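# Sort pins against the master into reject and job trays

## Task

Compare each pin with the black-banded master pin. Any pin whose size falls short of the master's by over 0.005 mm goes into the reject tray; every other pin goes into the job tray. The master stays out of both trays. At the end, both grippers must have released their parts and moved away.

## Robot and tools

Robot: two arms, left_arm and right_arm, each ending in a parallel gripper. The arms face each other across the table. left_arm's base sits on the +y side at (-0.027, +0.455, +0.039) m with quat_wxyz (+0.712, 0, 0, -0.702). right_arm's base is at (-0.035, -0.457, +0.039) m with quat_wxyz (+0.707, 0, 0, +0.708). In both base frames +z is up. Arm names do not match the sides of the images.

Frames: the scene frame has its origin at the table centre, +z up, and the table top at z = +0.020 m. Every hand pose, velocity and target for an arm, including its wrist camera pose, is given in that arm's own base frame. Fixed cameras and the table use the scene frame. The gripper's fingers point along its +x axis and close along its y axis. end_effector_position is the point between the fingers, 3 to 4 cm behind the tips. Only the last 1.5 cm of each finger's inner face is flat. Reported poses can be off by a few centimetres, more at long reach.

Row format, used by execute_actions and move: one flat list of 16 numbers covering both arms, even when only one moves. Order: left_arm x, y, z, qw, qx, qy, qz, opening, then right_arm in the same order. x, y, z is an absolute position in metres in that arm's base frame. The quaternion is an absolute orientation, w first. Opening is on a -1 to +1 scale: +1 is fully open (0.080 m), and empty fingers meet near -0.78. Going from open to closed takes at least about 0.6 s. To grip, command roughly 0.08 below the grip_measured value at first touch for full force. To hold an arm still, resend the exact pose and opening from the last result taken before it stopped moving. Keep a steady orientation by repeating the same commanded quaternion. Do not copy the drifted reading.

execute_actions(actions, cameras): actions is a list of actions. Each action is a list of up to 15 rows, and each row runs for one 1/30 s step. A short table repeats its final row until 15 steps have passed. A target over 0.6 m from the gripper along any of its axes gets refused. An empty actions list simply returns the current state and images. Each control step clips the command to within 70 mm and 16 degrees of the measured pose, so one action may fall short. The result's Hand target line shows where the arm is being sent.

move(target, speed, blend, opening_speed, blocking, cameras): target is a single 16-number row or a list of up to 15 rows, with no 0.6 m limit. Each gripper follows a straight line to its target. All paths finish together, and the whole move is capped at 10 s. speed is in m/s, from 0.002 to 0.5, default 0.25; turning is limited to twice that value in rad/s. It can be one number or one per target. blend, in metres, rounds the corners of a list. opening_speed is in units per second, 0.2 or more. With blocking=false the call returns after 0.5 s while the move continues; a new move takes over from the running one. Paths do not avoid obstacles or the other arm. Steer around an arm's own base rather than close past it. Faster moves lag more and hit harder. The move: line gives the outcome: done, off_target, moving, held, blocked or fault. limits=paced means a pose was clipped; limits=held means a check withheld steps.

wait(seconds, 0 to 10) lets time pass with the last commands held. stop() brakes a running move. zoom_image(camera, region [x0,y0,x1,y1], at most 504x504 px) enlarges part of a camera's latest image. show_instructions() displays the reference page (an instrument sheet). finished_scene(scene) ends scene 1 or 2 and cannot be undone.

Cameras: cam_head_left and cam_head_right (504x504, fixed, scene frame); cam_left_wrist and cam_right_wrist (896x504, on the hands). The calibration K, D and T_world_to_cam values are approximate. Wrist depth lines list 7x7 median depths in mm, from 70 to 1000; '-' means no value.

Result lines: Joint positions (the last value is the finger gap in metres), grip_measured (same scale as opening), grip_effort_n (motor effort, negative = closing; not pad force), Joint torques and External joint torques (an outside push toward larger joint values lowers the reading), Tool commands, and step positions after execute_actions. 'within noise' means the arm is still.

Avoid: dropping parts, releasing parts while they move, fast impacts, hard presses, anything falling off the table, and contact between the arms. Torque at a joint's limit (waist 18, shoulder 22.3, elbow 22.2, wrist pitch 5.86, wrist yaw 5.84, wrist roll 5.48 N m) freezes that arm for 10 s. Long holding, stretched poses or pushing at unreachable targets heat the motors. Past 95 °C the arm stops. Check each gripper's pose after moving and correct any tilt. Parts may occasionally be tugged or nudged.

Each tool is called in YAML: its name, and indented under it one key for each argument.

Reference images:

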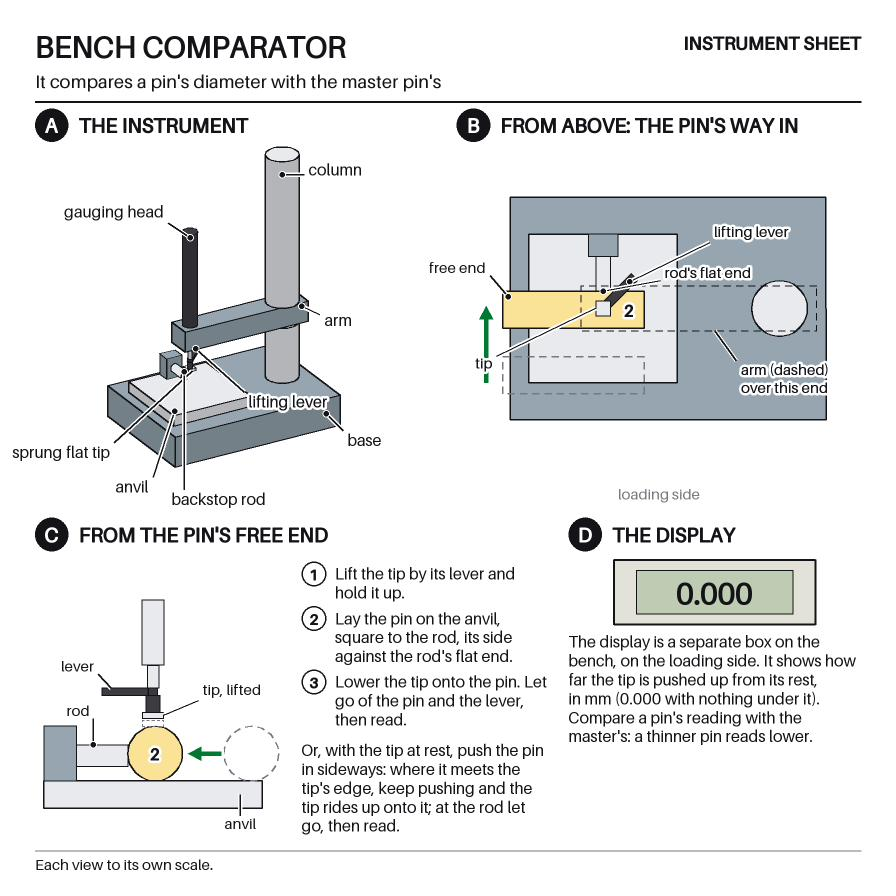

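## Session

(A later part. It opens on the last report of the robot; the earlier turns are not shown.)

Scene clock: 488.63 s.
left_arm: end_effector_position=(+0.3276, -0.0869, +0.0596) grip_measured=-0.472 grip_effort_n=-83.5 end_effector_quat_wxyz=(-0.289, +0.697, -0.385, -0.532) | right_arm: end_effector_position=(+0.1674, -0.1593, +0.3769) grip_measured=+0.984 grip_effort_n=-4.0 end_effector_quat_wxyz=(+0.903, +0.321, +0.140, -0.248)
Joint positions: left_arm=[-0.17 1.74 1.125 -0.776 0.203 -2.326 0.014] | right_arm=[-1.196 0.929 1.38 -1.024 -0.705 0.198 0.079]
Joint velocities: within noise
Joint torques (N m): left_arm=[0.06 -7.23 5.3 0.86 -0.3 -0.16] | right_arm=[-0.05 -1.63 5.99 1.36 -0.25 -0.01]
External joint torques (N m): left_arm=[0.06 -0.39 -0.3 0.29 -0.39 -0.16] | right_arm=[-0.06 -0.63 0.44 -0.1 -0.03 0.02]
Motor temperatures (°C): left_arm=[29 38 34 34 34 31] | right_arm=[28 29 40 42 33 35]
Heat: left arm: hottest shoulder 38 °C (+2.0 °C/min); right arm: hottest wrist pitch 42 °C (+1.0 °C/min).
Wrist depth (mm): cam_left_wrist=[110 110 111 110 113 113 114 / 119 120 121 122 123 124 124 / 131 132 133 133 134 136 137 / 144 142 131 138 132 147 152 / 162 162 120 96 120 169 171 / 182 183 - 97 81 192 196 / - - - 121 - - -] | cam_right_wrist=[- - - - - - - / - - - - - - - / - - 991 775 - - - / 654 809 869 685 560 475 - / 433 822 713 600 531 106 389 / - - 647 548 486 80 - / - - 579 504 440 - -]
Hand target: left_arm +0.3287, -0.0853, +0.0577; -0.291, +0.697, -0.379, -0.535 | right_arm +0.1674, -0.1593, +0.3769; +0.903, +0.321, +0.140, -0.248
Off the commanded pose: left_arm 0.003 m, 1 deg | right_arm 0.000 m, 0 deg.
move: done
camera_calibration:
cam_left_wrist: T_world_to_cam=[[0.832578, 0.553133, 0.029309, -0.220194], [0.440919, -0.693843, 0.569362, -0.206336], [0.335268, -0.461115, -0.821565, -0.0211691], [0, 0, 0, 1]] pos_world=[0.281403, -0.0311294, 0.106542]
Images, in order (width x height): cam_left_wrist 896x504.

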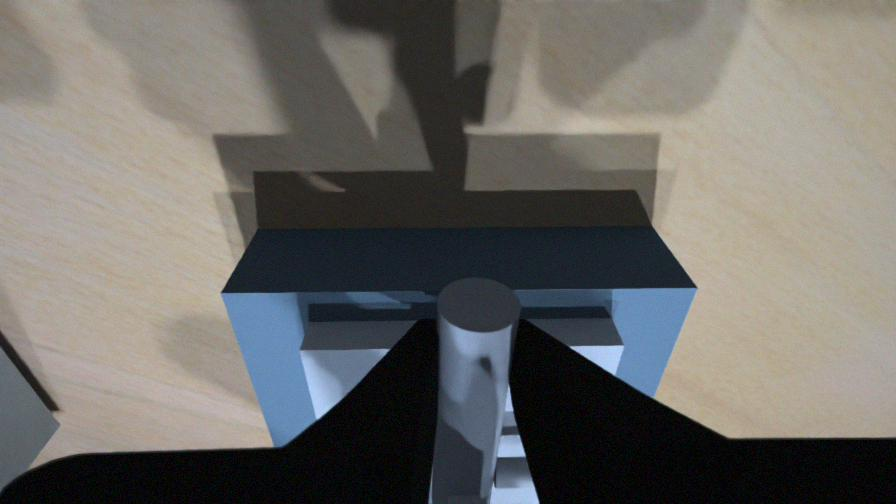

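move:
  target:
    - [0.3287, -0.0853, 0.0577, 0.2909, -0.6969, 0.3792, 0.5348, -0.15, 0.1674, -0.1593, 0.3769, 0.903, 0.321, 0.140, -0.248, 0.984]
    - [0.3275, -0.0835, 0.13, 0.2909, -0.6969, 0.3792, 0.5348, -0.15, 0.1674, -0.1593, 0.3769, 0.903, 0.321, 0.140, -0.248, 0.984]
    - [0.21, -0.165, 0.18, 0.2909, -0.6969, 0.3792, 0.5348, -0.15, 0.1674, -0.1593, 0.3769, 0.903, 0.321, 0.140, -0.248, 0.984]
  speed: [0.03, 0.08, 0.25]
  blend: [0,0.02,0]
  opening_speed: 0.5
  cameras: ["cam_left_wrist"]

zoom_image:
  camera: "cam_left_wrist"
  region: [160, 160, 320, 250]

zoom_image:
  camera: "cam_left_wrist"
  region: [600, 80, 880, 300]

Scene clock: 498.67 s.
left_arm: end_effector_position=(+0.2116, -0.1660, +0.1803) grip_measured=-0.153 grip_effort_n=14.2 end_effector_quat_wxyz=(-0.289, +0.697, -0.381, -0.534) | right_arm: end_effector_position=(+0.1674, -0.1593, +0.3769) grip_measured=+0.984 grip_effort_n=-4.0 end_effector_quat_wxyz=(+0.903, +0.321, +0.140, -0.248)
Joint positions: left_arm=[-0.608 1.362 1.239 -1.203 0.103 -2.765 0.028] | right_arm=[-1.196 0.929 1.38 -1.024 -0.705 0.198 0.079]
Joint velocities: within noise
Joint torques (N m): left_arm=[-0.29 -5.78 5.2 0.41 -0.14 -0.05] | right_arm=[-0.04 -1.63 5.98 1.36 -0.25 -0.01]
External joint torques (N m): left_arm=[-0.34 -1.39 -0.79 -0.25 -0.18 -0.05] | right_arm=[-0.05 -0.52 0.4 -0.1 -0.02 0.02]
Motor temperatures (°C): left_arm=[29 38 34 34 34 31] | right_arm=[28 29 40 42 33 35]
Heat: left arm: hottest shoulder 38 °C (+2.0 °C/min); right arm: hottest wrist pitch 42 °C (+1.0 °C/min).
Wrist depth (mm): cam_left_wrist=[220 221 223 226 227 229 232 / 206 205 207 241 244 237 244 / 199 199 201 264 261 225 268 / 193 193 196 292 279 244 297 / 188 189 191 325 296 278 206 / - 194 - 378 81 228 373 / - - - - 79 - -] | cam_right_wrist=[- - - - - - - / - - - - - - - / 676 - 994 786 - - - / - 810 850 677 558 480 - / - 835 711 599 534 105 386 / - - 658 551 485 80 - / - - 585 503 441 - -]
Hand target: left_arm +0.2100, -0.1650, +0.1800; -0.291, +0.697, -0.379, -0.535 | right_arm +0.1674, -0.1593, +0.3769; +0.903, +0.321, +0.140, -0.248
Off the commanded pose: left_arm 0.002 m, 0 deg | right_arm 0.000 m, 0 deg.
move: done
camera_calibration:
cam_left_wrist: T_world_to_cam=[[0.828451, 0.559159, 0.0317976, -0.0819694], [0.446379, -0.693514, 0.565494, -0.279215], [0.338253, -0.45429, -0.824139, 0.0814264], [0, 0, 0, 1]] pos_world=[0.165001, -0.110815, 0.227607]
Images, in order (width x height): cam_left_wrist 896x504.

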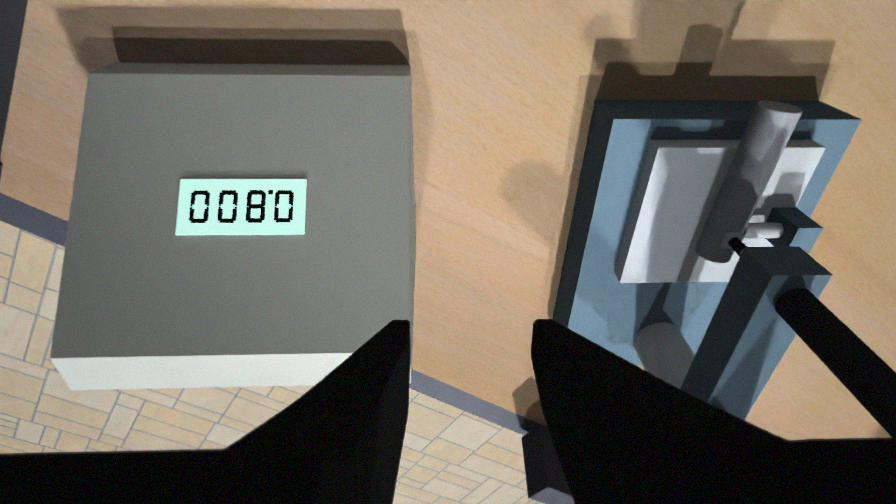

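Scaled by 3.150 from the camera's 896x504 image, which has a finer 1280x720 frame.

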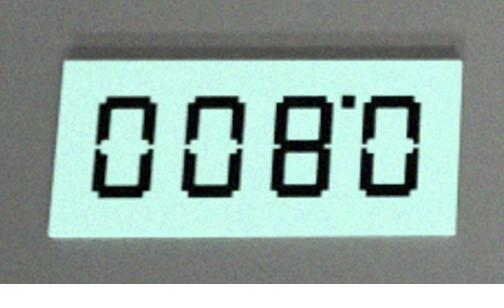

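Scaled by 1.800 from the camera's 896x504 image, which has a finer 1280x720 frame.

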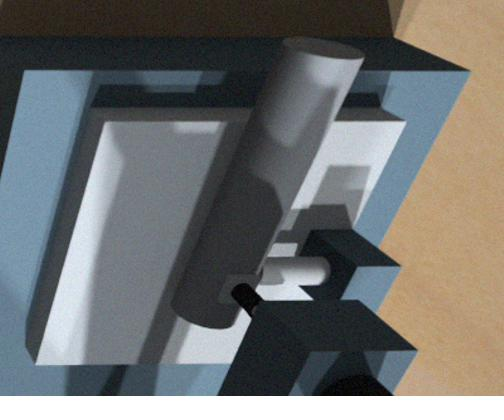

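move:
  target:
    - [0.3265, -0.0850, 0.12, 0.2909, -0.6969, 0.3792, 0.5348, -0.15, 0.1674, -0.1593, 0.3769, 0.903, 0.321, 0.140, -0.248, 0.984]
    - [0.3265, -0.0850, 0.055, 0.2909, -0.6969, 0.3792, 0.5348, -0.15, 0.1674, -0.1593, 0.3769, 0.903, 0.321, 0.140, -0.248, 0.984]
    - [0.3265, -0.0850, 0.055, 0.2909, -0.6969, 0.3792, 0.5348, -0.52, 0.1674, -0.1593, 0.3769, 0.903, 0.321, 0.140, -0.248, 0.984]
    - [0.2997, -0.1032, 0.056, 0.2909, -0.6969, 0.3792, 0.5348, -0.52, 0.1674, -0.1593, 0.3769, 0.903, 0.321, 0.140, -0.248, 0.984]
    - [0.2997, -0.1032, 0.10, 0.2909, -0.6969, 0.3792, 0.5348, -0.52, 0.1674, -0.1593, 0.3769, 0.903, 0.321, 0.140, -0.248, 0.984]
    - [0.275, -0.02, 0.15, 0.2909, -0.6969, 0.3792, 0.5348, -0.52, 0.1674, -0.1593, 0.3769, 0.903, 0.321, 0.140, -0.248, 0.984]
    - [0.32, 0.08, 0.14, 0, -0.7934, 0, 0.6088, -0.52, 0.1674, -0.1593, 0.3769, 0.903, 0.321, 0.140, -0.248, 0.984]
  speed: [0.25, 0.08, 0.05, 0.04, 0.12, 0.25, 0.25]
  blend: [0.01,0,0,0.005,0.02,0.03,0]
  opening_speed: 1.0
  cameras: ["cam_left_wrist"]

move:
  target:
    - [0.390, 0.10, 0.10, 0, -0.7934, 0, 0.6088, -0.52, 0.1674, -0.1593, 0.3769, 0.903, 0.321, 0.140, -0.248, 0.984]
    - [0.390, 0.10, 0.022, 0, -0.7934, 0, 0.6088, -0.52, 0.1674, -0.1593, 0.3769, 0.903, 0.321, 0.140, -0.248, 0.984]
  speed: [0.2,0.1]
  cameras: ["cam_left_wrist"]

Scene clock: 513.30 s.
left_arm: end_effector_position=(+0.3160, +0.0772, +0.1366) grip_measured=-0.469 grip_effort_n=-83.5 end_effector_quat_wxyz=(+0.001, +0.790, -0.005, -0.614) | right_arm: end_effector_position=(+0.1674, -0.1593, +0.3769) grip_measured=+0.984 grip_effort_n=-3.5 end_effector_quat_wxyz=(+0.903, +0.321, +0.140, -0.248)
Joint positions: left_arm=[0.274 1.579 1.263 -1.016 0.076 -2.871 0.014] | right_arm=[-1.196 0.929 1.38 -1.024 -0.705 0.198 0.079]
Joint velocities: within noise
Joint torques (N m): left_arm=[0.25 -6.24 7.62 0.76 -0.13 -0.07] | right_arm=[-0.04 -1.64 5.98 1.37 -0.25 -0.01]
External joint torques (N m): left_arm=[0.24 -0.2 1.64 0.13 -0.16 -0.07] | right_arm=[-0.05 -0.63 0.46 -0.09 -0.03 0.02]
Motor temperatures (°C): left_arm=[29 37 35 34 34 31] | right_arm=[28 29 40 42 33 35]
Heat: left arm: hottest shoulder 37 °C (+1.0 °C/min); right arm: hottest wrist pitch 42 °C (+1.0 °C/min).
Wrist depth (mm): cam_left_wrist=[180 181 182 184 185 187 189 / 194 196 197 199 201 203 205 / 205 214 215 213 215 218 217 / 199 233 237 237 239 238 241 / 225 262 264 96 264 262 269 / 291 293 - 98 81 306 304 / - - - 109 - - -] | cam_right_wrist=[- - - - - - - / - - - - - - - / 414 - - 774 - - - / - 473 813 680 563 480 - / - 513 688 594 528 105 384 / - - 658 549 485 80 - / - - 583 499 441 - -]
Hand target: left_arm +0.3199, +0.0800, +0.1400; +0.000, +0.793, +0.000, -0.609 | right_arm +0.1674, -0.1593, +0.3769; +0.903, +0.321, +0.140, -0.248
Off the commanded pose: left_arm 0.006 m, 1 deg | right_arm 0.000 m, 0 deg.
move: done
camera_calibration:
cam_left_wrist: T_world_to_cam=[[-0.0131761, 0.999514, 0.0282599, -0.0705595], [0.8334, -0.00463911, 0.55265, -0.306211], [0.552513, 0.0308336, -0.832934, 0.0166334], [0, 0, 0, 1]] pos_world=[0.245077, 0.0685918, 0.185076]
Images, in order (width x height): cam_left_wrist 896x504.

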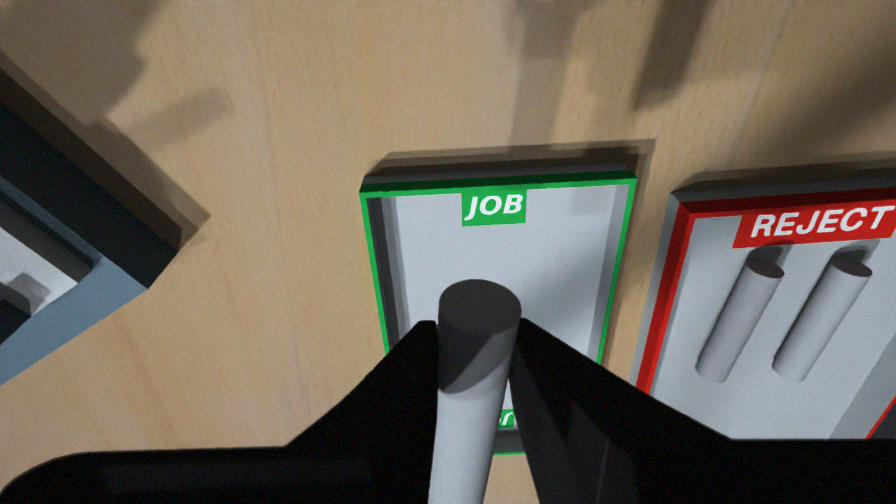

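Scene clock: 515.07 s.
left_arm: end_effector_position=(+0.3925, +0.0987, +0.0260) grip_measured=-0.469 grip_effort_n=-83.5 end_effector_quat_wxyz=(-0.002, +0.796, -0.003, -0.605) | right_arm: end_effector_position=(+0.1674, -0.1593, +0.3769) grip_measured=+0.984 grip_effort_n=-4.0 end_effector_quat_wxyz=(+0.903, +0.321, +0.140, -0.248)
Joint positions: left_arm=[0.274 1.966 1.271 -0.614 0.075 -2.871 0.014] | right_arm=[-1.196 0.929 1.38 -1.024 -0.705 0.198 0.079]
Joint velocities: within noise
Joint torques (N m): left_arm=[0.24 -8.93 4.5 0.79 -0.12 -0.06] | right_arm=[-0.03 -1.63 5.98 1.37 -0.25 -0.01]
External joint torques (N m): left_arm=[0.29 -0.58 -0.92 0.14 -0.16 -0.06] | right_arm=[-0.03 -0.69 0.49 -0.09 -0.03 0.01]
Motor temperatures (°C): left_arm=[29 38 35 34 34 31] | right_arm=[28 29 40 42 33 35]
Heat: left arm: hottest shoulder 38 °C (+1.0 °C/min); right arm: hottest wrist pitch 42 °C (+1.0 °C/min).
Wrist depth (mm): cam_left_wrist=[- 76 75 77 77 78 80 / - 80 82 83 83 85 84 / - 87 90 92 93 93 91 / - 92 99 101 102 103 105 / 114 106 111 96 111 112 110 / 126 124 - 98 81 125 122 / - - - 111 - - -] | cam_right_wrist=[- - - - - - - / - - - - - - - / 458 - - 768 - - - / - 446 794 669 560 482 - / - 432 420 575 530 105 388 / - - 588 542 490 80 - / - - 582 501 441 - -]
Hand target: left_arm +0.3900, +0.1000, +0.0221; +0.000, +0.793, +0.000, -0.609 | right_arm +0.1674, -0.1593, +0.3769; +0.903, +0.321, +0.140, -0.248
Off the commanded pose: left_arm 0.005 m, 1 deg | right_arm 0.000 m, 0 deg.
move: done
camera_calibration:
cam_left_wrist: T_world_to_cam=[[-0.0139715, 0.999303, 0.034615, -0.0878277], [0.820872, -0.00830397, 0.571052, -0.303878], [0.570942, 0.0363929, -0.820183, -0.126538], [0, 0, 0, 1]] pos_world=[0.320463, 0.0898482, 0.0727858]
Images, in order (width x height): cam_left_wrist 896x504.

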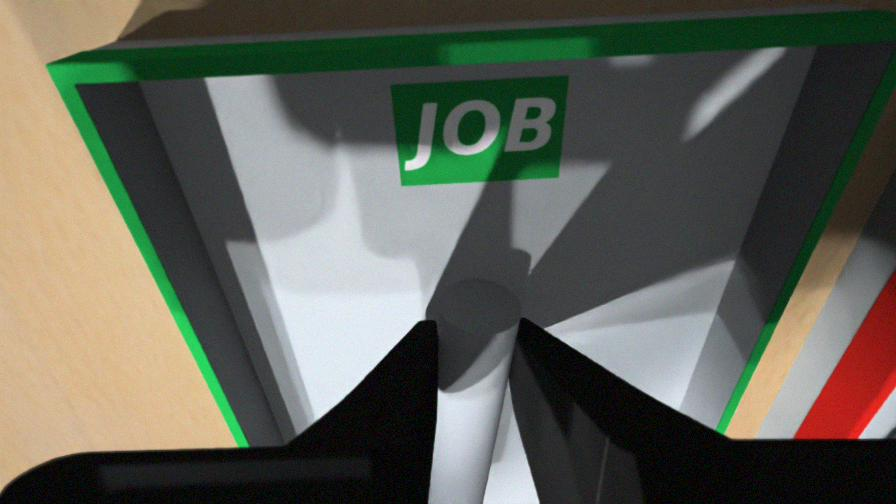

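move:
  target:
    - [0.390, 0.10, 0.0185, 0, -0.7934, 0, 0.6088, -0.52, 0.1674, -0.1593, 0.3769, 0.903, 0.321, 0.140, -0.248, 0.984]
    - [0.390, 0.10, 0.0185, 0, -0.7934, 0, 0.6088, -0.15, 0.1674, -0.1593, 0.3769, 0.903, 0.321, 0.140, -0.248, 0.984]
    - [0.385, 0.10, 0.12, 0, -0.7934, 0, 0.6088, -0.15, 0.1674, -0.1593, 0.3769, 0.903, 0.321, 0.140, -0.248, 0.984]
    - [0.1656, 0.0398, 0.10, 0.4193, -0.5753, 0.5464, 0.4414, 0.1, 0.1674, -0.1593, 0.3769, 0.903, 0.321, 0.140, -0.248, 0.984]
    - [0.1656, 0.0398, 0.030, 0.4193, -0.5753, 0.5464, 0.4414, 0.1, 0.1674, -0.1593, 0.3769, 0.903, 0.321, 0.140, -0.248, 0.984]
  speed: [0.05,0.05,0.12,0.25,0.1]
  blend: [0,0,0.02,0.01,0]
  opening_speed: 0.6
  cameras: ["cam_left_wrist","cam_head_left"]

zoom_image:
  camera: "cam_head_left"
  region: [220, 150, 330, 260]

Scene clock: 529.90 s.
left_arm: end_effector_position=(+0.1692, +0.0401, +0.0333) grip_measured=+0.097 grip_effort_n=14.2 end_effector_quat_wxyz=(-0.424, +0.578, -0.543, -0.437) | right_arm: end_effector_position=(+0.1674, -0.1593, +0.3769) grip_measured=+0.984 grip_effort_n=-4.0 end_effector_quat_wxyz=(+0.903, +0.321, +0.140, -0.248)
Joint positions: left_arm=[0.445 1.359 0.643 -0.943 0.246 -1.163 0.039] | right_arm=[-1.196 0.929 1.38 -1.024 -0.705 0.198 0.079]
Joint velocities: within noise
Joint torques (N m): left_arm=[0.26 -3.11 3.72 0.23 -0.07 0.07] | right_arm=[-0.05 -1.63 5.99 1.37 -0.25 -0.01]
External joint torques (N m): left_arm=[0.26 0.29 -1.33 0.04 -0.19 0.07] | right_arm=[-0.04 -0.64 0.48 -0.08 -0.03 0.02]
Motor temperatures (°C): left_arm=[29 38 35 34 34 31] | right_arm=[28 29 40 42 33 35]
Heat: left arm: hottest shoulder 38 °C (+0.0 °C/min); right arm: hottest wrist pitch 42 °C (+1.0 °C/min).
Wrist depth (mm): cam_left_wrist=[87 89 89 89 91 90 93 / 94 94 96 97 99 100 101 / 103 104 105 107 108 110 111 / 113 114 118 114 119 122 124 / 129 128 127 118 129 137 139 / 142 141 80 141 90 148 159 / - - - 175 166 - -] | cam_right_wrist=[- - - - - - - / - - - - - - - / 570 - 990 783 - - - / - 625 799 686 556 487 - / - 803 693 596 531 106 388 / - - 656 547 485 80 - / - - 584 498 438 - -]
Hand target: left_arm +0.1656, +0.0398, +0.0301; -0.419, +0.575, -0.546, -0.441 | right_arm +0.1674, -0.1593, +0.3769; +0.903, +0.321, +0.140, -0.248
Off the commanded pose: left_arm 0.005 m, 1 deg | right_arm 0.000 m, 0 deg.
move: done; blend cut to 0 m at target 4
camera_calibration:
cam_left_wrist: T_world_to_cam=[[0.99623, 0.0702082, 0.0509573, -0.166772], [0.0295439, -0.826856, 0.561637, 0.0417754], [0.0815659, -0.558014, -0.825813, 0.115913], [0, 0, 0, 1]] pos_world=[0.155455, 0.110932, 0.0807583]
Images, in order (width x height): cam_head_left 504x504, cam_left_wrist 896x504.

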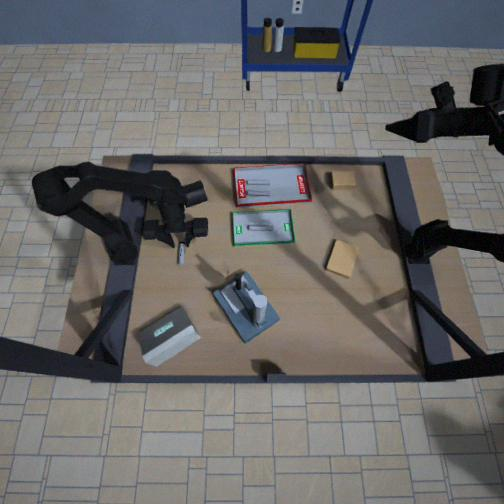

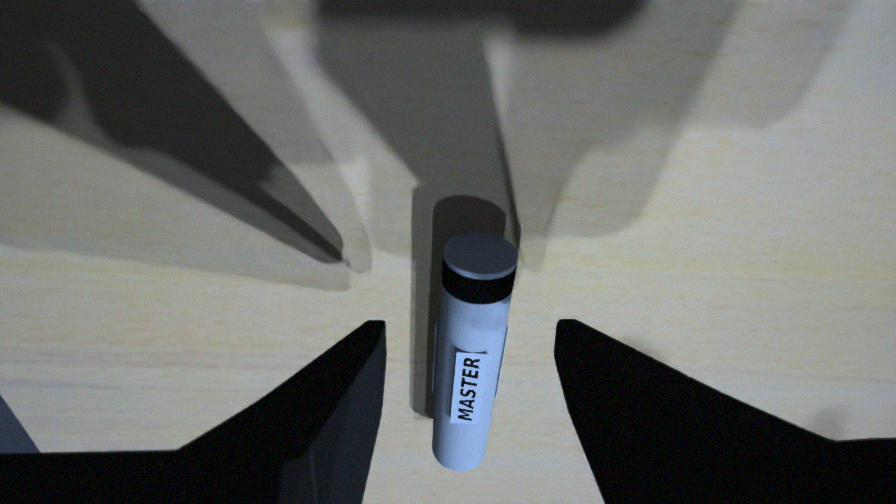

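Scaled by 4.582 from the camera's 504x504 image, which has a finer 720x720 frame.

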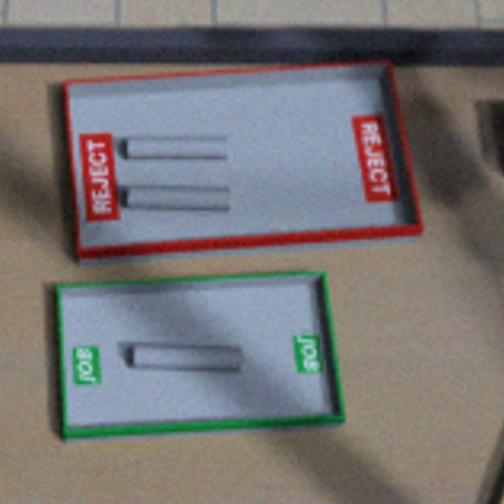

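move:
  target:
    - [0.1662, 0.0410, 0.0145, 0.4193, -0.5753, 0.5464, 0.4414, 0.1, 0.1674, -0.1593, 0.3769, 0.903, 0.321, 0.140, -0.248, 0.984]
    - [0.1662, 0.0410, 0.0145, 0.4193, -0.5753, 0.5464, 0.4414, -0.52, 0.1674, -0.1593, 0.3769, 0.903, 0.321, 0.140, -0.248, 0.984]
    - [0.1656, 0.0398, 0.10, 0.4193, -0.5753, 0.5464, 0.4414, -0.52, 0.1674, -0.1593, 0.3769, 0.903, 0.321, 0.140, -0.248, 0.984]
    - [0.285, -0.07, 0.13, 0.2909, -0.6969, 0.3792, 0.5348, -0.52, 0.1674, -0.1593, 0.3769, 0.903, 0.321, 0.140, -0.248, 0.984]
    - [0.3017, -0.1015, 0.085, 0.2909, -0.6969, 0.3792, 0.5348, -0.52, 0.1674, -0.1593, 0.3769, 0.903, 0.321, 0.140, -0.248, 0.984]
    - [0.3017, -0.1015, 0.056, 0.2909, -0.6969, 0.3792, 0.5348, -0.52, 0.1674, -0.1593, 0.3769, 0.903, 0.321, 0.140, -0.248, 0.984]
  speed: [0.06,0.05,0.12,0.25,0.15,0.06]
  blend: [0,0,0.03,0.03,0,0]
  opening_speed: 1.0
  cameras: ["cam_left_wrist"]

move:
  target:
    - [0.3335, -0.0809, 0.0570, 0.2909, -0.6969, 0.3792, 0.5348, -0.52, 0.1674, -0.1593, 0.3769, 0.903, 0.321, 0.140, -0.248, 0.984]
    - [0.3287, -0.0853, 0.0577, 0.2909, -0.6969, 0.3792, 0.5348, -0.52, 0.1674, -0.1593, 0.3769, 0.903, 0.321, 0.140, -0.248, 0.984]
  cameras: ["cam_left_wrist"]
  speed: [0.035,0.03]

move:
  target:
    - [0.3287, -0.0853, 0.0577, 0.2909, -0.6969, 0.3792, 0.5348, -0.15, 0.1674, -0.1593, 0.3769, 0.903, 0.321, 0.140, -0.248, 0.984]
    - [0.3275, -0.0835, 0.13, 0.2909, -0.6969, 0.3792, 0.5348, -0.15, 0.1674, -0.1593, 0.3769, 0.903, 0.321, 0.140, -0.248, 0.984]
    - [0.21, -0.165, 0.18, 0.2909, -0.6969, 0.3792, 0.5348, -0.15, 0.1674, -0.1593, 0.3769, 0.903, 0.321, 0.140, -0.248, 0.984]
  speed: [0.03, 0.08, 0.25]
  blend: [0,0.02,0]
  opening_speed: 0.5
  cameras: ["cam_left_wrist"]

zoom_image:
  camera: "cam_left_wrist"
  region: [160, 160, 320, 250]

zoom_image:
  camera: "cam_left_wrist"
  region: [600, 80, 880, 300]

Scene clock: 546.70 s.
left_arm: end_effector_position=(+0.3042, -0.1015, +0.0602) grip_measured=-0.472 grip_effort_n=-83.5 end_effector_quat_wxyz=(-0.291, +0.701, -0.379, -0.530) | right_arm: end_effector_position=(+0.1674, -0.1593, +0.3769) grip_measured=+0.984 grip_effort_n=-4.0 end_effector_quat_wxyz=(+0.903, +0.321, +0.140, -0.248)
Joint positions: left_arm=[-0.238 1.655 1.028 -0.74 0.181 -2.4 0.014] | right_arm=[-1.196 0.929 1.38 -1.024 -0.705 0.198 0.079]
Joint velocities: within noise
Joint torques (N m): left_arm=[-0.27 -6.4 4.35 0.72 -0.02 -0.06] | right_arm=[-0.04 -1.64 5.98 1.36 -0.25 0]
External joint torques (N m): left_arm=[-0.29 -0.17 -1.18 0.15 -0.1 -0.06] | right_arm=[-0.04 -0.74 0.52 -0.08 -0.03 0.02]
Motor temperatures (°C): left_arm=[29 36 34 34 34 31] | right_arm=[28 29 40 42 33 35]
Heat: left arm: hottest shoulder 36 °C (-2.0 °C/min); right arm: hottest wrist pitch 42 °C (+0.0 °C/min).
Wrist depth (mm): cam_left_wrist=[109 110 111 111 114 115 116 / 118 119 121 122 124 125 126 / 130 131 133 133 136 137 139 / 143 145 142 134 135 136 155 / 159 161 160 97 121 125 174 / 171 182 - 103 81 147 200 / - - - 116 - - -] | cam_right_wrist=[- - - - - - - / - - - - - - - / 660 - - 786 - - - / 680 813 858 686 558 487 - / 456 811 714 601 530 106 386 / - - 653 551 486 80 - / - - 585 499 443 - -]
Hand target: left_arm +0.3017, -0.1014, +0.0560; -0.291, +0.697, -0.379, -0.535 | right_arm +0.1674, -0.1593, +0.3769; +0.903, +0.321, +0.140, -0.248
Off the commanded pose: left_arm 0.005 m, 1 deg | right_arm 0.000 m, 0 deg.
move: done; blend cut to 0.0287 m at target 4
camera_calibration:
cam_left_wrist: T_world_to_cam=[[0.827546, 0.559832, 0.0419113, -0.191142], [0.439953, -0.69309, 0.571024, -0.206287], [0.348726, -0.454109, -0.819863, -0.0230091], [0, 0, 0, 1]] pos_world=[0.256959, -0.0464165, 0.106941]
Images, in order (width x height): cam_left_wrist 896x504.

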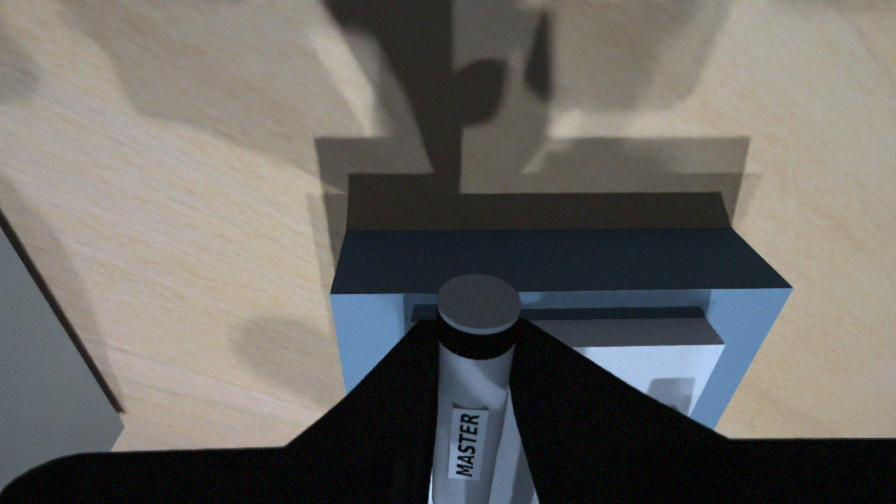

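Scene clock: 548.30 s.
left_arm: end_effector_position=(+0.3278, -0.0870, +0.0600) grip_measured=-0.472 grip_effort_n=-83.5 end_effector_quat_wxyz=(-0.289, +0.697, -0.384, -0.532) | right_arm: end_effector_position=(+0.1674, -0.1593, +0.3769) grip_measured=+0.984 grip_effort_n=-3.5 end_effector_quat_wxyz=(+0.903, +0.321, +0.140, -0.248)
Joint positions: left_arm=[-0.17 1.74 1.126 -0.776 0.204 -2.328 0.014] | right_arm=[-1.196 0.929 1.38 -1.024 -0.705 0.198 0.079]
Joint velocities: within noise
Joint torques (N m): left_arm=[0.04 -7.17 5.22 0.88 -0.31 -0.09] | right_arm=[-0.04 -1.63 5.98 1.36 -0.25 -0.01]
External joint torques (N m): left_arm=[0.02 -0.3 -0.37 0.32 -0.4 -0.08] | right_arm=[-0.04 -0.68 0.45 -0.1 -0.03 0.02]
Motor temperatures (°C): left_arm=[29 36 35 34 34 31] | right_arm=[28 29 40 42 33 35]
Heat: left arm: hottest shoulder 36 °C (-2.0 °C/min); right arm: hottest wrist pitch 42 °C (+0.0 °C/min).
Wrist depth (mm): cam_left_wrist=[110 111 111 111 113 114 115 / 120 120 121 122 123 124 125 / 131 132 133 134 135 136 138 / 145 143 131 132 132 148 153 / 162 163 120 97 121 169 172 / 183 184 - 103 81 193 196 / - - - 118 - - -] | cam_right_wrist=[- - - - - - - / - - - - - - - / - - 990 777 - - - / 653 809 851 692 563 485 - / 437 826 717 604 530 106 387 / - - 644 549 484 80 - / - - 572 494 443 - -]
Hand target: left_arm +0.3287, -0.0853, +0.0578; -0.291, +0.697, -0.379, -0.535 | right_arm +0.1674, -0.1593, +0.3769; +0.903, +0.321, +0.140, -0.248
Off the commanded pose: left_arm 0.003 m, 1 deg | right_arm 0.000 m, 0 deg.
move: done
camera_calibration:
cam_left_wrist: T_world_to_cam=[[0.831417, 0.554891, 0.0290141, -0.219711], [0.442081, -0.692217, 0.570439, -0.207069], [0.336615, -0.461446, -0.820827, -0.021425], [0, 0, 0, 1]] pos_world=[0.281424, -0.0313078, 0.106909]
Images, in order (width x height): cam_left_wrist 896x504.

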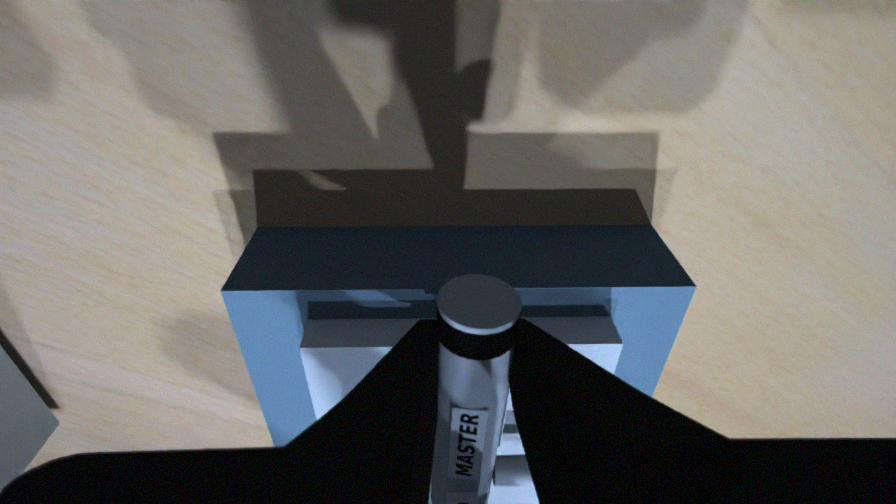

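Scene clock: 551.47 s.
left_arm: end_effector_position=(+0.2116, -0.1660, +0.1803) grip_measured=-0.153 grip_effort_n=14.2 end_effector_quat_wxyz=(-0.289, +0.697, -0.381, -0.534) | right_arm: end_effector_position=(+0.1674, -0.1593, +0.3769) grip_measured=+0.984 grip_effort_n=-3.5 end_effector_quat_wxyz=(+0.903, +0.321, +0.140, -0.248)
Joint positions: left_arm=[-0.608 1.362 1.239 -1.203 0.103 -2.765 0.028] | right_arm=[-1.196 0.929 1.38 -1.024 -0.705 0.198 0.079]
Joint velocities: within noise
Joint torques (N m): left_arm=[-0.34 -5.82 5.2 0.4 -0.15 -0.07] | right_arm=[-0.04 -1.64 5.98 1.36 -0.25 -0.01]
External joint torques (N m): left_arm=[-0.34 -1.42 -0.8 -0.26 -0.2 -0.07] | right_arm=[-0.04 -0.77 0.54 -0.09 -0.03 0.01]
Motor temperatures (°C): left_arm=[29 36 35 34 34 31] | right_arm=[28 29 40 42 33 35]
Heat: left arm: hottest shoulder 36 °C (-2.0 °C/min); right arm: hottest wrist pitch 42 °C (+0.0 °C/min).
Wrist depth (mm): cam_left_wrist=[219 221 223 226 228 230 232 / 206 205 207 241 244 237 244 / 199 198 202 264 261 225 267 / 193 194 196 292 279 248 302 / 187 188 191 325 296 278 206 / - 194 - 378 81 228 373 / - - - - 79 - -] | cam_right_wrist=[- - - - - - - / - - - - - - - / 681 - 983 770 - - - / - 812 883 687 556 487 - / - 820 723 592 538 105 388 / - - 651 553 486 80 - / - - 585 505 440 - -]
Hand target: left_arm +0.2100, -0.1650, +0.1800; -0.291, +0.697, -0.379, -0.535 | right_arm +0.1674, -0.1593, +0.3769; +0.903, +0.321, +0.140, -0.248
Off the commanded pose: left_arm 0.002 m, 0 deg | right_arm 0.000 m, 0 deg.
move: done
camera_calibration:
cam_left_wrist: T_world_to_cam=[[0.828451, 0.559159, 0.0317976, -0.0819694], [0.446379, -0.693514, 0.565494, -0.279215], [0.338253, -0.45429, -0.824139, 0.0814264], [0, 0, 0, 1]] pos_world=[0.165001, -0.110815, 0.227607]
Images, in order (width x height): cam_left_wrist 896x504.

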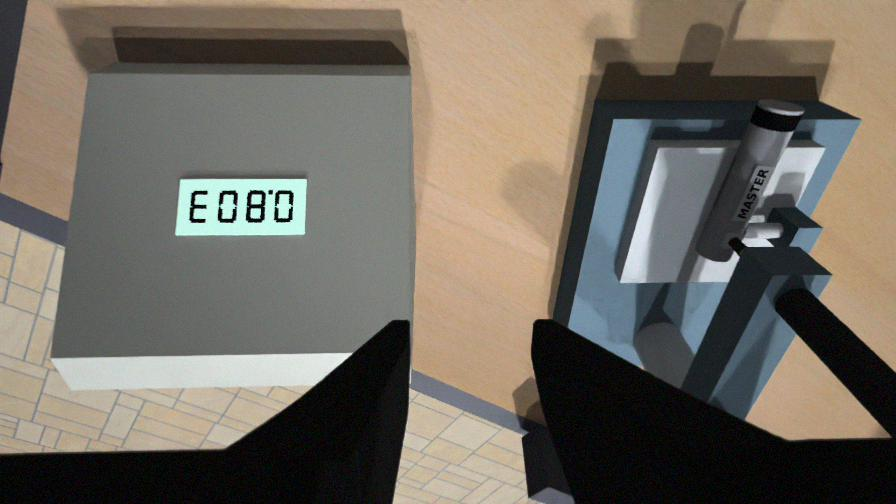

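Scaled by 3.150 from the camera's 896x504 image, which has a finer 1280x720 frame.

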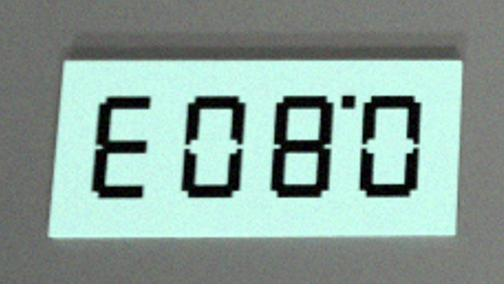

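Scaled by 1.800 from the camera's 896x504 image, which has a finer 1280x720 frame.

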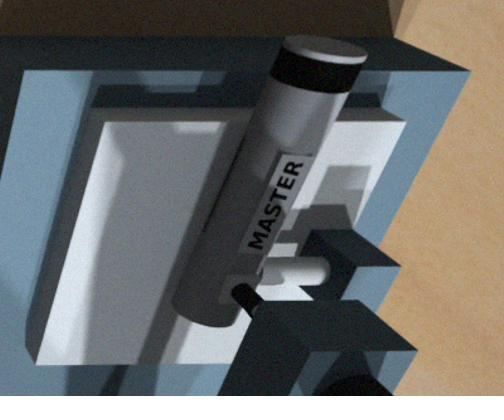

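finished_scene:
  scene: 1

The scene is finished: the task was done.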